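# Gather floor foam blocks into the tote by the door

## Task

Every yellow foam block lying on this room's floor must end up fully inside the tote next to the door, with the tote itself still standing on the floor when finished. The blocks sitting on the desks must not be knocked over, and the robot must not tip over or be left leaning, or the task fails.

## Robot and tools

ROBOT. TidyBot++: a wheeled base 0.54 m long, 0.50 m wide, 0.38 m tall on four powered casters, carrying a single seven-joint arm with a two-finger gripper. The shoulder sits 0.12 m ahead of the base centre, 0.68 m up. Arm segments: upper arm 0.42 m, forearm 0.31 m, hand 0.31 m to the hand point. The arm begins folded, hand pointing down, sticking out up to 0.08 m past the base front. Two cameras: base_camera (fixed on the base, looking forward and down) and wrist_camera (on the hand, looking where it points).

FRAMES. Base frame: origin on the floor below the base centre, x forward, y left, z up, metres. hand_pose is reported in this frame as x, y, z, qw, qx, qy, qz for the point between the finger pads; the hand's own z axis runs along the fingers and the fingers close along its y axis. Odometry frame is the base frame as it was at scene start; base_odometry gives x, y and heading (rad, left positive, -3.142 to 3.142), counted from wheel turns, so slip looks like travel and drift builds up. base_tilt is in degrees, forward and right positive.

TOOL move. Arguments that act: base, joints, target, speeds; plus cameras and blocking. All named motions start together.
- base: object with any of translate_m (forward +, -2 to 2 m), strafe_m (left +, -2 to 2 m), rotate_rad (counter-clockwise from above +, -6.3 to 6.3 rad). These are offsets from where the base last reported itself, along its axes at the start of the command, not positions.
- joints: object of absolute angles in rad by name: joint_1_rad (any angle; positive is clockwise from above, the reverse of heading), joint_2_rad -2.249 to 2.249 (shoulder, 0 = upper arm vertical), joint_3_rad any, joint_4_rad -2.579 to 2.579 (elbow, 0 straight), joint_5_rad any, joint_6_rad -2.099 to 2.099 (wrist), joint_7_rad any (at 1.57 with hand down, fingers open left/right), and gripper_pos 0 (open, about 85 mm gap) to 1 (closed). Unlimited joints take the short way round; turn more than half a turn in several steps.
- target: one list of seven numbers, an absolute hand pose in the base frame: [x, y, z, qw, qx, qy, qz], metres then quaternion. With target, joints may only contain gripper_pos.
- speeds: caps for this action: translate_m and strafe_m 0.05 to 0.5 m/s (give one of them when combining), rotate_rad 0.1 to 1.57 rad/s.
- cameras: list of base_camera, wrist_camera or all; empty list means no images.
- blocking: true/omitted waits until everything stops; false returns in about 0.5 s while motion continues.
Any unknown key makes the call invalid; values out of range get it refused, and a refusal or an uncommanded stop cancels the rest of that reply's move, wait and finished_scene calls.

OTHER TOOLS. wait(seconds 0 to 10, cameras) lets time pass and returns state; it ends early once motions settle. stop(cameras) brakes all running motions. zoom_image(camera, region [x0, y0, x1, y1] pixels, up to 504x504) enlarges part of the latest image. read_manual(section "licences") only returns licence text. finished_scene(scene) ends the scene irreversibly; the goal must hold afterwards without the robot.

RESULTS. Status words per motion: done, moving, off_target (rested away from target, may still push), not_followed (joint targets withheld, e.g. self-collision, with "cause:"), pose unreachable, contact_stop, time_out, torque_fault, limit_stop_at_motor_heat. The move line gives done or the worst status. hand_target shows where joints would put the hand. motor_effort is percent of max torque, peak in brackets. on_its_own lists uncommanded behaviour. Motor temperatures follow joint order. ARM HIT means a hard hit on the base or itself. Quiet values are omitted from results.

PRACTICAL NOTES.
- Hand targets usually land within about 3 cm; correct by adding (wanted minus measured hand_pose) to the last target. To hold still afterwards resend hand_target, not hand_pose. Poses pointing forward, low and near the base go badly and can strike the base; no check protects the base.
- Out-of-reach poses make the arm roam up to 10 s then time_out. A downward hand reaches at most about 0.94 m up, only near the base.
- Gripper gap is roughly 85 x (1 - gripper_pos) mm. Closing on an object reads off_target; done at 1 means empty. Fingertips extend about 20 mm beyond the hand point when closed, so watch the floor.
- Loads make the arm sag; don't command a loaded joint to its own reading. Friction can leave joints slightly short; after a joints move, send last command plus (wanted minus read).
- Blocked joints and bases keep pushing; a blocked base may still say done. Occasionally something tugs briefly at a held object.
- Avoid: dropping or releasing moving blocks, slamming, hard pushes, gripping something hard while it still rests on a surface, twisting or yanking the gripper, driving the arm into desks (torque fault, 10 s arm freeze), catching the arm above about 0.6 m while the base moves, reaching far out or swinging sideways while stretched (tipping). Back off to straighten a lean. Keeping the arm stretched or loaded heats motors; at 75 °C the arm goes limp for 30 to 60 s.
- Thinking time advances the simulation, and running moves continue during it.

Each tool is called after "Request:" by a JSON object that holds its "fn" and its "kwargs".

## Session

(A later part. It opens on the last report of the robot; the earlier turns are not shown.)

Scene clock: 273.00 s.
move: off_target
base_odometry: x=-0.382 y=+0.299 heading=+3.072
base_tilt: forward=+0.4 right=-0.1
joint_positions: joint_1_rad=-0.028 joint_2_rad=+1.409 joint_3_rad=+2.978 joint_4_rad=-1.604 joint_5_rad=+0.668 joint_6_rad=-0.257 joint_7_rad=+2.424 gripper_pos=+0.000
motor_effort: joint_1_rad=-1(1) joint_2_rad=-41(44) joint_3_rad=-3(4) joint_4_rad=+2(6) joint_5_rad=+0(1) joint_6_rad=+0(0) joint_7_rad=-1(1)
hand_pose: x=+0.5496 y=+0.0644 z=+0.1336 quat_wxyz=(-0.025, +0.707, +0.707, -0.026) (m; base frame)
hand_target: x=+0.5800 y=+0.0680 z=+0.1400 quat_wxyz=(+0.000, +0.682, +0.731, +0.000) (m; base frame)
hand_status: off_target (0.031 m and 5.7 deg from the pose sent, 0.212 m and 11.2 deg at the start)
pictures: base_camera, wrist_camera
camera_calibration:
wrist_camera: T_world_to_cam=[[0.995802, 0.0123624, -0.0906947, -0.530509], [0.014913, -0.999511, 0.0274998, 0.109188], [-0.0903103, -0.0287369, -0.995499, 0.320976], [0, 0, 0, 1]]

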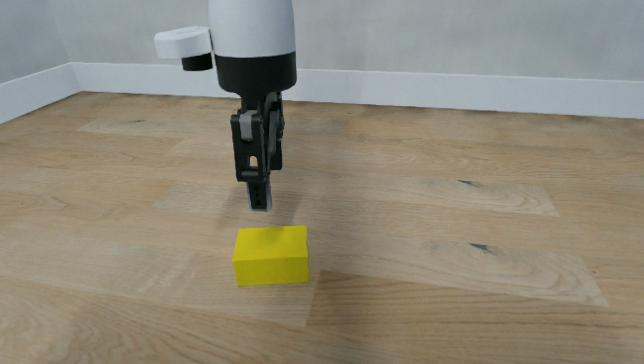

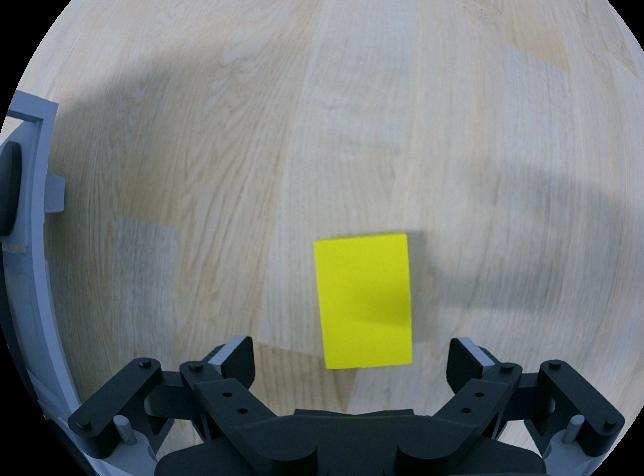

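Request:
{"fn": "move", "kwargs": {"target": [0.582, 0.074, 0.075, 0, 0.682, 0.731, 0], "cameras": []}}

Request:
{"fn": "move", "kwargs": {"target": [0.582, 0.074, 0.042, 0, 0.682, 0.731, 0]}}

Scene clock: 291.07 s.
move: off_target
motor_effort: joint_1_rad=-1(1) joint_2_rad=-41(44) joint_3_rad=-3(3) joint_4_rad=+2(3) joint_5_rad=+0(0) joint_6_rad=+0(1) joint_7_rad=-1(1)
hand_status: off_target (0.032 m and 5.5 deg from the pose sent, 0.068 m and 5.7 deg at the start)
pictures: none

Scene clock: 292.00 s.
move: off_target
base_odometry: x=-0.382 y=+0.299 heading=+3.072
base_tilt: forward=+0.5 right=-0.1
joint_positions: joint_1_rad=-0.052 joint_2_rad=+1.637 joint_3_rad=+2.996 joint_4_rad=-1.380 joint_5_rad=+0.669 joint_6_rad=-0.232 joint_7_rad=+2.424 gripper_pos=+0.000
motor_effort: joint_1_rad=-1(1) joint_2_rad=-42(44) joint_3_rad=-3(3) joint_4_rad=+2(3) joint_5_rad=+0(0) joint_6_rad=+0(0) joint_7_rad=-1(1)
hand_pose: x=+0.5572 y=+0.0698 z=+0.0365 quat_wxyz=(-0.020, +0.710, +0.703, -0.021) (m; base frame)
hand_target: x=+0.5820 y=+0.0740 z=+0.0420 quat_wxyz=(+0.000, +0.682, +0.731, +0.000) (m; base frame)
hand_status: off_target (0.026 m and 5.6 deg from the pose sent, 0.040 m and 5.5 deg at the start)
pictures: base_camera, wrist_camera
camera_calibration:
wrist_camera: T_world_to_cam=[[0.997022, 0.00209497, -0.0770914, -0.547424], [0.00421134, -0.999618, 0.0273003, 0.123149], [-0.0770048, -0.0275437, -0.99665, 0.21777], [0, 0, 0, 1]]

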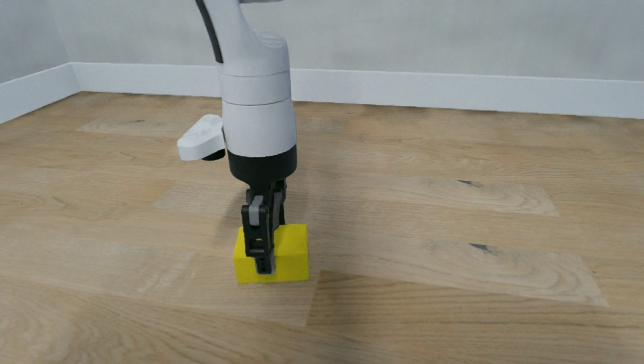

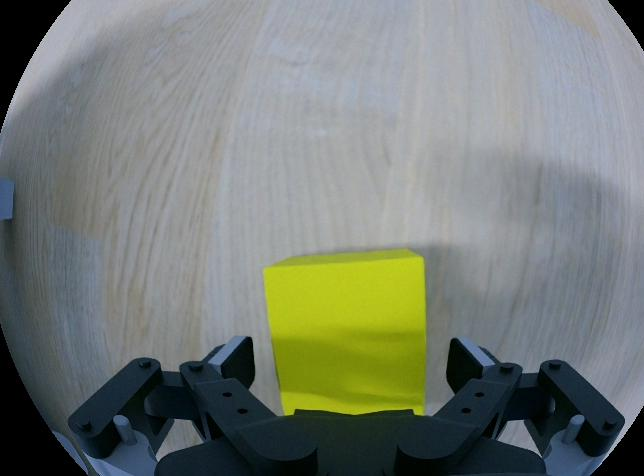

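Request:
{"fn": "move", "kwargs": {"joints": {"gripper_pos": 0.55}}}

Scene clock: 297.93 s.
move: off_target
base_odometry: x=-0.382 y=+0.299 heading=+3.072
base_tilt: forward=+0.5 right=-0.1
joint_positions: joint_1_rad=-0.053 joint_2_rad=+1.632 joint_3_rad=+2.997 joint_4_rad=-1.382 joint_5_rad=+0.669 joint_6_rad=-0.228 joint_7_rad=+2.424 gripper_pos=+0.410
joint_status: gripper_pos off_target (ended at +0.410, target +0.550)
motor_effort: joint_1_rad=-1(1) joint_2_rad=-41(42) joint_3_rad=-3(3) joint_4_rad=+4(9) joint_5_rad=+0(1) joint_6_rad=+2(6) joint_7_rad=-1(1)
hand_pose: x=+0.5600 y=+0.0705 z=+0.0385 quat_wxyz=(-0.019, +0.710, +0.704, -0.018) (m; base frame)
pictures: base_camera, wrist_camera
camera_calibration:
wrist_camera: T_world_to_cam=[[0.997455, 0.00311191, -0.0712304, -0.550583], [0.00493823, -0.999663, 0.0254779, 0.123429], [-0.0711272, -0.0257648, -0.997134, 0.216613], [0, 0, 0, 1]]

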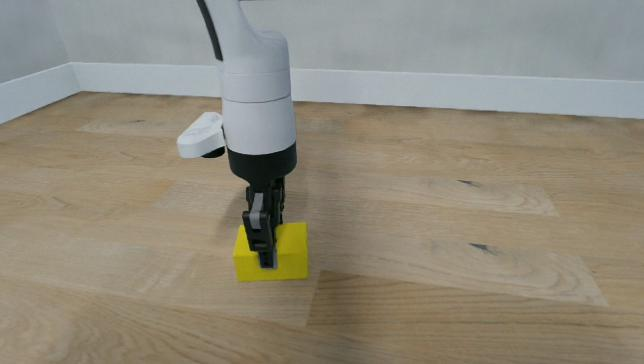

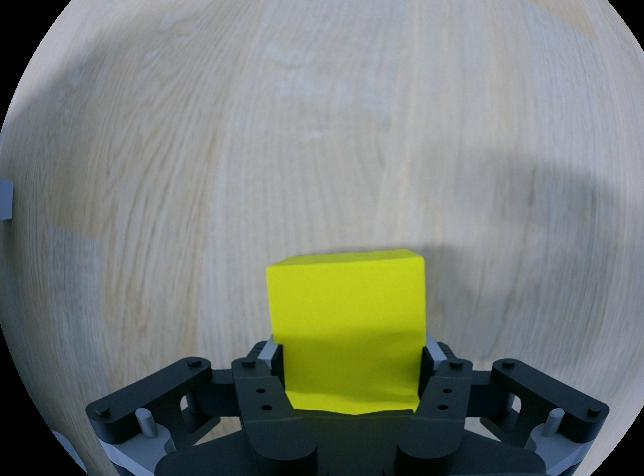

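Request:
{"fn": "move", "kwargs": {"target": [0.57, 0.07, 0.2, 0, 0.682, 0.731, 0], "cameras": []}}

Request:
{"fn": "move", "kwargs": {"joints": {"gripper_pos": 0.75}, "cameras": []}}

Request:
{"fn": "move", "kwargs": {"target": [0.42, 0.03, 0.5, 0, 0.707, 0.707, 0]}}

Scene clock: 306.93 s.
move: off_target
motor_effort: joint_1_rad=+0(2) joint_2_rad=-41(45) joint_3_rad=-3(3) joint_4_rad=+3(5) joint_5_rad=+0(1) joint_6_rad=+0(2) joint_7_rad=+0(1)
hand_status: off_target (0.011 m and 1.8 deg from the pose sent, 0.162 m and 5.4 deg at the start)
pictures: none

Scene clock: 307.57 s.
move: off_target
joint_status: gripper_pos off_target (ended at +0.410, target +0.750)
motor_effort: joint_1_rad=-1(1) joint_2_rad=-41(41) joint_3_rad=-3(3) joint_4_rad=+3(4) joint_5_rad=+0(0) joint_6_rad=+0(1) joint_7_rad=-1(1)
pictures: none

Scene clock: 309.73 s.
move: off_target
base_odometry: x=-0.382 y=+0.299 heading=+3.072
base_tilt: forward=+0.5 right=-0.1
joint_positions: joint_1_rad=+0.217 joint_2_rad=+0.392 joint_3_rad=+2.741 joint_4_rad=-2.231 joint_5_rad=+0.335 joint_6_rad=-0.532 joint_7_rad=+2.681 gripper_pos=+0.410
motor_effort: joint_1_rad=+0(2) joint_2_rad=-23(43) joint_3_rad=-2(4) joint_4_rad=+9(10) joint_5_rad=+0(0) joint_6_rad=+1(1) joint_7_rad=+0(1)
hand_pose: x=+0.4393 y=+0.0278 z=+0.4961 quat_wxyz=(+0.019, +0.714, +0.700, +0.011) (m; base frame)
hand_target: x=+0.4200 y=+0.0300 z=+0.5000 quat_wxyz=(+0.000, +0.707, +0.707, +0.000) (m; base frame)
hand_status: off_target (0.020 m and 2.7 deg from the pose sent, 0.347 m and 2.2 deg at the start)
pictures: base_camera, wrist_camera
camera_calibration:
wrist_camera: T_world_to_cam=[[0.999731, -0.00741081, 0.0219958, -0.444436], [-0.00826494, -0.999205, 0.0389983, 0.0687596], [0.0216893, -0.0391695, -0.998997, 0.623663], [0, 0, 0, 1]]

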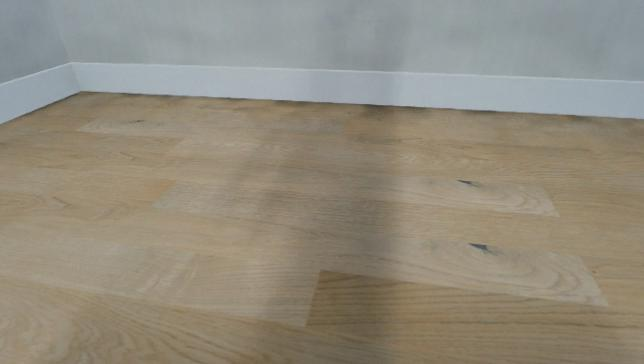

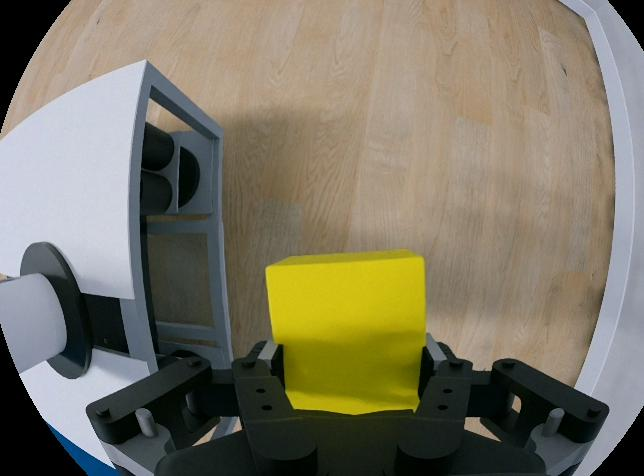

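Request:
{"fn": "move", "kwargs": {"base": {"rotate_rad": 2.9}}}

Scene clock: 321.77 s.
move: done
base_odometry: x=-0.382 y=+0.299 heading=-0.312
base_tilt: forward=+0.5 right=-0.1
base_status: done
joint_positions: joint_1_rad=+0.231 joint_2_rad=+0.390 joint_3_rad=+2.724 joint_4_rad=-2.236 joint_5_rad=+0.299 joint_6_rad=-0.555 joint_7_rad=+2.683 gripper_pos=+0.410
motor_effort: joint_1_rad=+0(7) joint_2_rad=-23(25) joint_3_rad=-2(6) joint_4_rad=+9(10) joint_5_rad=+0(5) joint_6_rad=+0(10) joint_7_rad=-1(1)
hand_pose: x=+0.4281 y=+0.0318 z=+0.4962 quat_wxyz=(+0.003, +0.723, +0.691, +0.004) (m; base frame)
pictures: base_camera, wrist_camera
camera_calibration:
wrist_camera: T_world_to_cam=[[0.999409, -0.0332603, -0.00862821, -0.417027], [-0.0330263, -0.999117, 0.0259809, 0.0896927], [-0.00948472, -0.0256806, -0.999625, 0.637404], [0, 0, 0, 1]]

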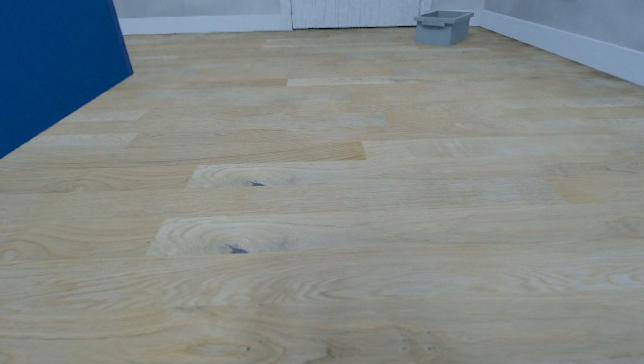

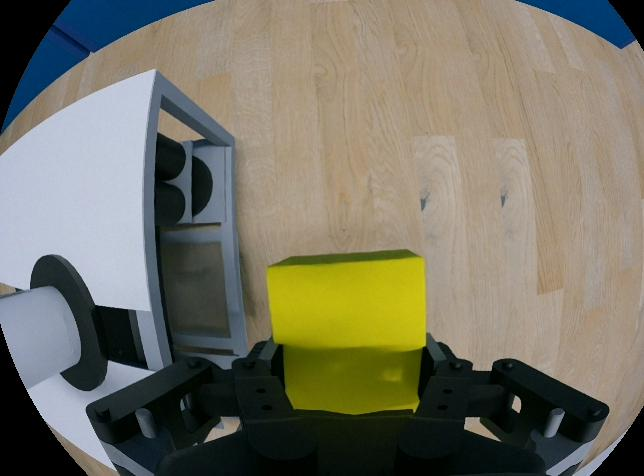

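Request:
{"fn": "move", "kwargs": {"base": {"rotate_rad": -0.27}, "cameras": []}}

Request:
{"fn": "move", "kwargs": {"base": {"translate_m": 1.2}}}

Scene clock: 335.07 s.
move: done
base_status: done
motor_effort: joint_1_rad=+0(3) joint_2_rad=-23(23) joint_3_rad=-2(3) joint_4_rad=+9(10) joint_5_rad=+0(1) joint_6_rad=+1(1) joint_7_rad=-1(1)
pictures: none

Scene clock: 338.43 s.
move: done
base_odometry: x=+0.622 y=-0.359 heading=-0.580
base_tilt: forward=+0.4 right=-0.1
base_status: done
joint_positions: joint_1_rad=+0.236 joint_2_rad=+0.387 joint_3_rad=+2.725 joint_4_rad=-2.239 joint_5_rad=+0.299 joint_6_rad=-0.555 joint_7_rad=+2.683 gripper_pos=+0.410
motor_effort: joint_1_rad=-1(1) joint_2_rad=-23(24) joint_3_rad=-2(2) joint_4_rad=+9(12) joint_5_rad=+0(1) joint_6_rad=+0(1) joint_7_rad=+0(1)
hand_pose: x=+0.4270 y=+0.0293 z=+0.4966 quat_wxyz=(+0.004, +0.725, +0.689, +0.004) (m; base frame)
pictures: base_camera, wrist_camera
camera_calibration:
wrist_camera: T_world_to_cam=[[0.999196, -0.0391425, -0.00864016, -0.415715], [-0.0388902, -0.998861, 0.0276577, 0.0888889], [-0.00971291, -0.0272995, -0.99958, 0.637849], [0, 0, 0, 1]]

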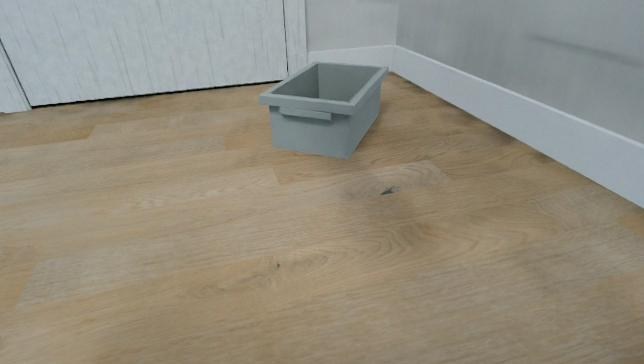

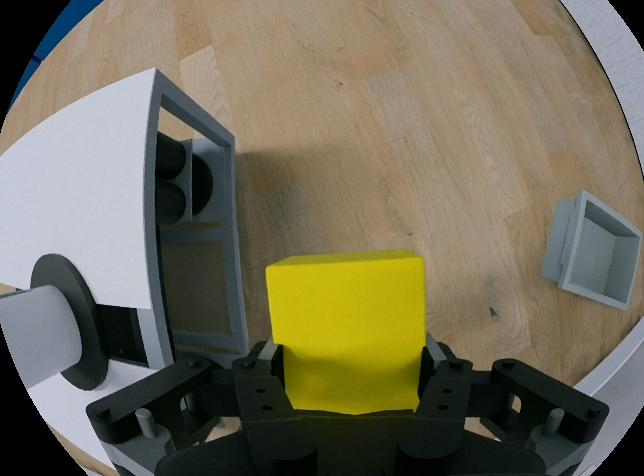

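Request:
{"fn": "move", "kwargs": {"base": {"translate_m": 0.46}, "cameras": []}}

Request:
{"fn": "move", "kwargs": {"target": [0.56, 0.0, 0.36, 0, 0.707, 0.707, 0]}}

Scene clock: 352.40 s.
move: done
base_status: done
motor_effort: joint_1_rad=-1(2) joint_2_rad=-22(24) joint_3_rad=-2(2) joint_4_rad=+9(11) joint_5_rad=+0(1) joint_6_rad=+0(1) joint_7_rad=-1(1)
pictures: none

Scene clock: 354.13 s.
move: off_target
base_odometry: x=+1.007 y=-0.611 heading=-0.578
base_tilt: forward=+0.4 right=-0.1
joint_positions: joint_1_rad=+0.234 joint_2_rad=+0.897 joint_3_rad=+2.809 joint_4_rad=-1.891 joint_5_rad=+0.502 joint_6_rad=-0.509 joint_7_rad=+2.683 gripper_pos=+0.410
motor_effort: joint_1_rad=+0(1) joint_2_rad=-36(38) joint_3_rad=-4(5) joint_4_rad=+6(10) joint_5_rad=+0(1) joint_6_rad=+0(1) joint_7_rad=-1(1)
hand_pose: x=+0.5329 y=+0.0037 z=+0.3553 quat_wxyz=(-0.033, +0.712, +0.701, -0.017) (m; base frame)
hand_target: x=+0.5600 y=+0.0000 z=+0.3600 quat_wxyz=(+0.000, +0.707, +0.707, +0.000) (m; base frame)
hand_status: off_target (0.028 m and 4.4 deg from the pose sent, 0.193 m and 3.0 deg at the start)
pictures: base_camera, wrist_camera
camera_calibration:
wrist_camera: T_world_to_cam=[[0.995925, -0.00252671, -0.0901486, -0.493187], [-0.00209151, -0.999986, 0.00492171, 0.0598186], [-0.0901598, -0.00471311, -0.995916, 0.538403], [0, 0, 0, 1]]

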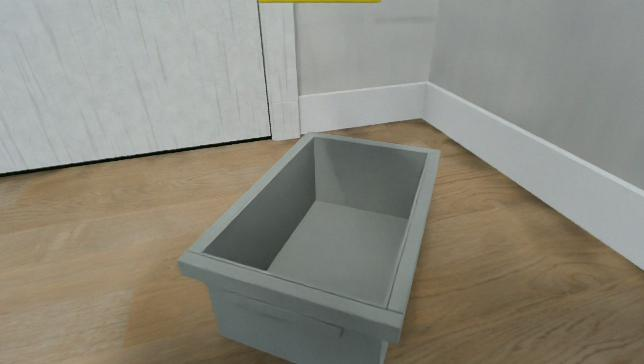

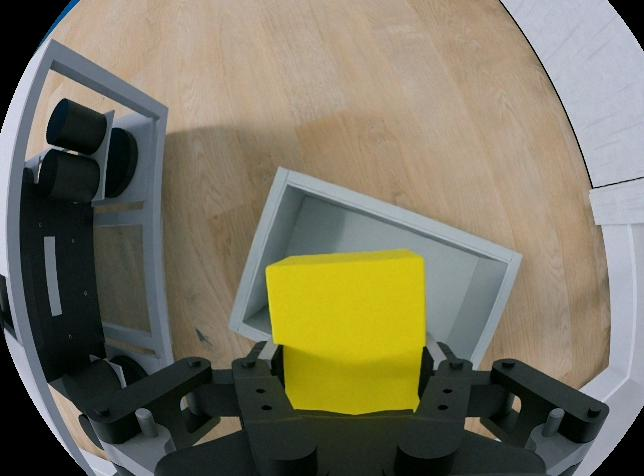

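Request:
{"fn": "move", "kwargs": {"target": [0.575, -0.01, 0.25, 0, 0.819, 0.574, 0]}}

Request:
{"fn": "move", "kwargs": {"target": [0.58, -0.01, 0.14, 0, 0.819, 0.574, 0]}}

Scene clock: 368.23 s.
move: off_target
motor_effort: joint_1_rad=+0(1) joint_2_rad=-39(42) joint_3_rad=-3(4) joint_4_rad=+3(6) joint_5_rad=+0(1) joint_6_rad=+0(1) joint_7_rad=-1(1)
hand_status: off_target (0.032 m and 4.4 deg from the pose sent, 0.114 m and 19.5 deg at the start)

Scene clock: 369.83 s.
move: off_target
base_odometry: x=+1.007 y=-0.611 heading=-0.578
base_tilt: forward=+0.4 right=-0.1
joint_positions: joint_1_rad=+0.115 joint_2_rad=+1.407 joint_3_rad=+3.019 joint_4_rad=-1.621 joint_5_rad=+0.550 joint_6_rad=-0.221 joint_7_rad=+2.341 gripper_pos=+0.410
motor_effort: joint_1_rad=-1(1) joint_2_rad=-41(44) joint_3_rad=-3(3) joint_4_rad=+1(4) joint_5_rad=+0(0) joint_6_rad=+0(1) joint_7_rad=-1(1)
hand_pose: x=+0.5477 y=-0.0085 z=+0.1314 quat_wxyz=(-0.026, +0.818, +0.574, -0.026) (m; base frame)
hand_target: x=+0.5800 y=-0.0100 z=+0.1400 quat_wxyz=(+0.000, +0.819, +0.574, +0.000) (m; base frame)
hand_status: off_target (0.033 m and 4.3 deg from the pose sent, 0.108 m and 4.4 deg at the start)
pictures: base_camera, wrist_camera
camera_calibration:
wrist_camera: T_world_to_cam=[[0.940063, -0.328202, -0.0925467, -0.500026], [-0.325897, -0.944582, 0.0394393, 0.221962], [-0.100362, -0.00691471, -0.994927, 0.322195], [0, 0, 0, 1]]

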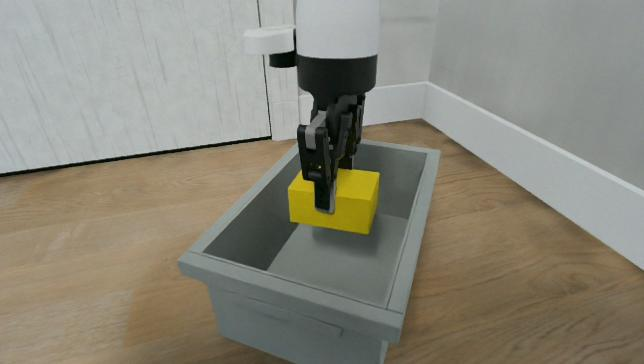

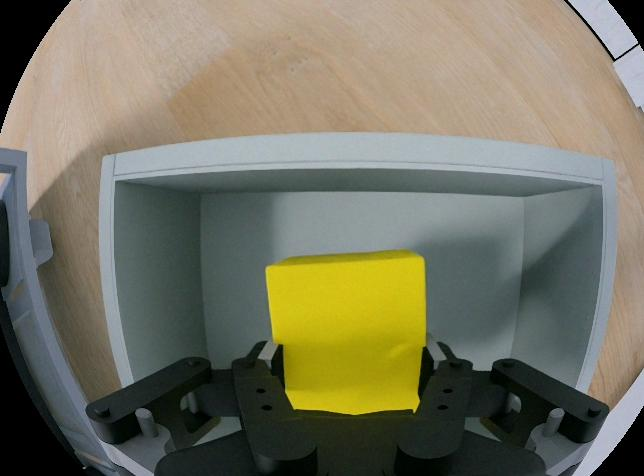

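Request:
{"fn": "move", "kwargs": {"target": [0.582, -0.008, 0.085, 0, 0.819, 0.574, 0]}}

Request:
{"fn": "move", "kwargs": {"target": [0.582, -0.008, 0.065, 0, 0.819, 0.574, 0]}}

Scene clock: 376.77 s.
move: off_target
motor_effort: joint_1_rad=-1(1) joint_2_rad=-41(44) joint_3_rad=-2(3) joint_4_rad=+1(3) joint_5_rad=+0(0) joint_6_rad=+0(1) joint_7_rad=+0(1)
hand_status: off_target (0.031 m and 3.9 deg from the pose sent, 0.058 m and 4.3 deg at the start)

Scene clock: 377.53 s.
move: off_target
base_odometry: x=+1.007 y=-0.611 heading=-0.578
base_tilt: forward=+0.5 right=-0.1
joint_positions: joint_1_rad=+0.101 joint_2_rad=+1.574 joint_3_rad=+3.033 joint_4_rad=-1.456 joint_5_rad=+0.554 joint_6_rad=-0.196 joint_7_rad=+2.337 gripper_pos=+0.410
motor_effort: joint_1_rad=-1(1) joint_2_rad=-42(43) joint_3_rad=-2(3) joint_4_rad=+2(3) joint_5_rad=+0(0) joint_6_rad=+0(0) joint_7_rad=-1(1)
hand_pose: x=+0.5585 y=-0.0073 z=+0.0603 quat_wxyz=(-0.020, +0.820, +0.571, -0.019) (m; base frame)
hand_target: x=+0.5820 y=-0.0080 z=+0.0650 quat_wxyz=(+0.000, +0.819, +0.574, +0.000) (m; base frame)
hand_status: off_target (0.024 m and 3.2 deg from the pose sent, 0.032 m and 3.9 deg at the start)
pictures: base_camera, wrist_camera
camera_calibration:
wrist_camera: T_world_to_cam=[[0.939458, -0.334391, -0.0748424, -0.517187], [-0.332666, -0.942402, 0.0348144, 0.23349], [-0.0821733, -0.00780919, -0.996587, 0.242458], [0, 0, 0, 1]]

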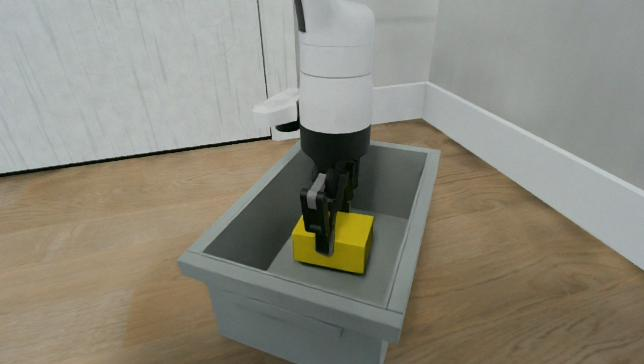

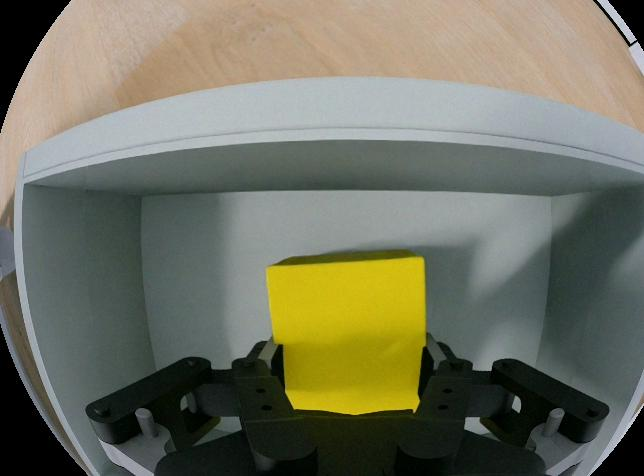

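Request:
{"fn": "move", "kwargs": {"target": [0.58, -0.008, 0.053, 0, 0.819, 0.574, 0]}}

Request:
{"fn": "move", "kwargs": {"joints": {"gripper_pos": 0.15}}}

Request:
{"fn": "move", "kwargs": {"target": [0.58, -0.008, 0.25, 0, 0.819, 0.574, 0]}}

Scene clock: 388.53 s.
move: off_target
motor_effort: joint_1_rad=+0(1) joint_2_rad=-41(43) joint_3_rad=-2(2) joint_4_rad=+1(3) joint_5_rad=+0(0) joint_6_rad=+0(0) joint_7_rad=+0(1)
hand_status: off_target (0.024 m and 3.2 deg from the pose sent, 0.023 m and 3.2 deg at the start)

Scene clock: 389.40 s.
move: done
joint_status: all done
motor_effort: joint_1_rad=-1(2) joint_2_rad=-41(42) joint_3_rad=-2(2) joint_4_rad=+2(2) joint_5_rad=+0(0) joint_6_rad=+0(0) joint_7_rad=-1(1)

Scene clock: 391.07 s.
move: off_target
base_odometry: x=+1.007 y=-0.611 heading=-0.578
base_tilt: forward=+0.4 right=-0.1
joint_positions: joint_1_rad=+0.119 joint_2_rad=+1.159 joint_3_rad=+2.982 joint_4_rad=-1.736 joint_5_rad=+0.554 joint_6_rad=-0.268 joint_7_rad=+2.337 gripper_pos=+0.150
motor_effort: joint_1_rad=+0(2) joint_2_rad=-41(45) joint_3_rad=-3(3) joint_4_rad=+5(5) joint_5_rad=+0(0) joint_6_rad=+0(1) joint_7_rad=-1(1)
hand_pose: x=+0.5884 y=-0.0027 z=+0.2394 quat_wxyz=(+0.004, +0.812, +0.584, +0.011) (m; base frame)
hand_target: x=+0.5800 y=-0.0080 z=+0.2500 quat_wxyz=(+0.000, +0.819, +0.574, +0.000) (m; base frame)
hand_status: off_target (0.015 m and 1.9 deg from the pose sent, 0.203 m and 3.2 deg at the start)
pictures: base_camera, wrist_camera
camera_calibration:
wrist_camera: T_world_to_cam=[[0.951779, -0.306785, -0.0000027693, -0.555421], [-0.306751, -0.951672, 0.0149719, 0.231053], [-0.00459578, -0.0142491, -0.999888, 0.378627], [0, 0, 0, 1]]

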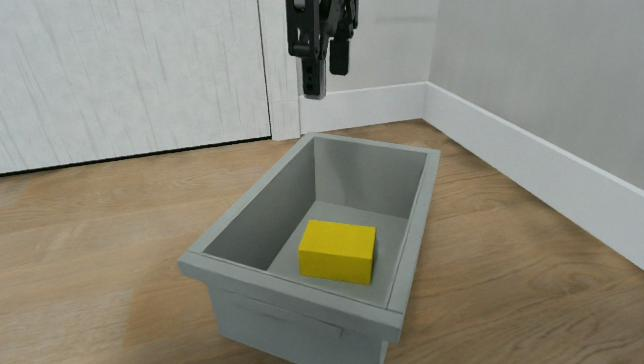

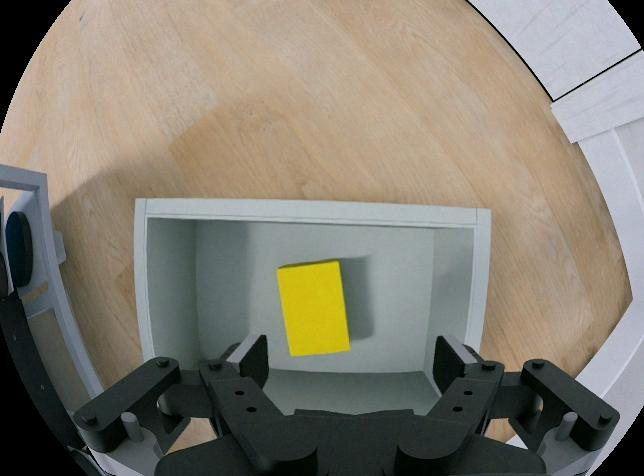

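Request:
{"fn": "finished_scene", "kwargs": {"scene": 1}}

The scene is finished: the task was done.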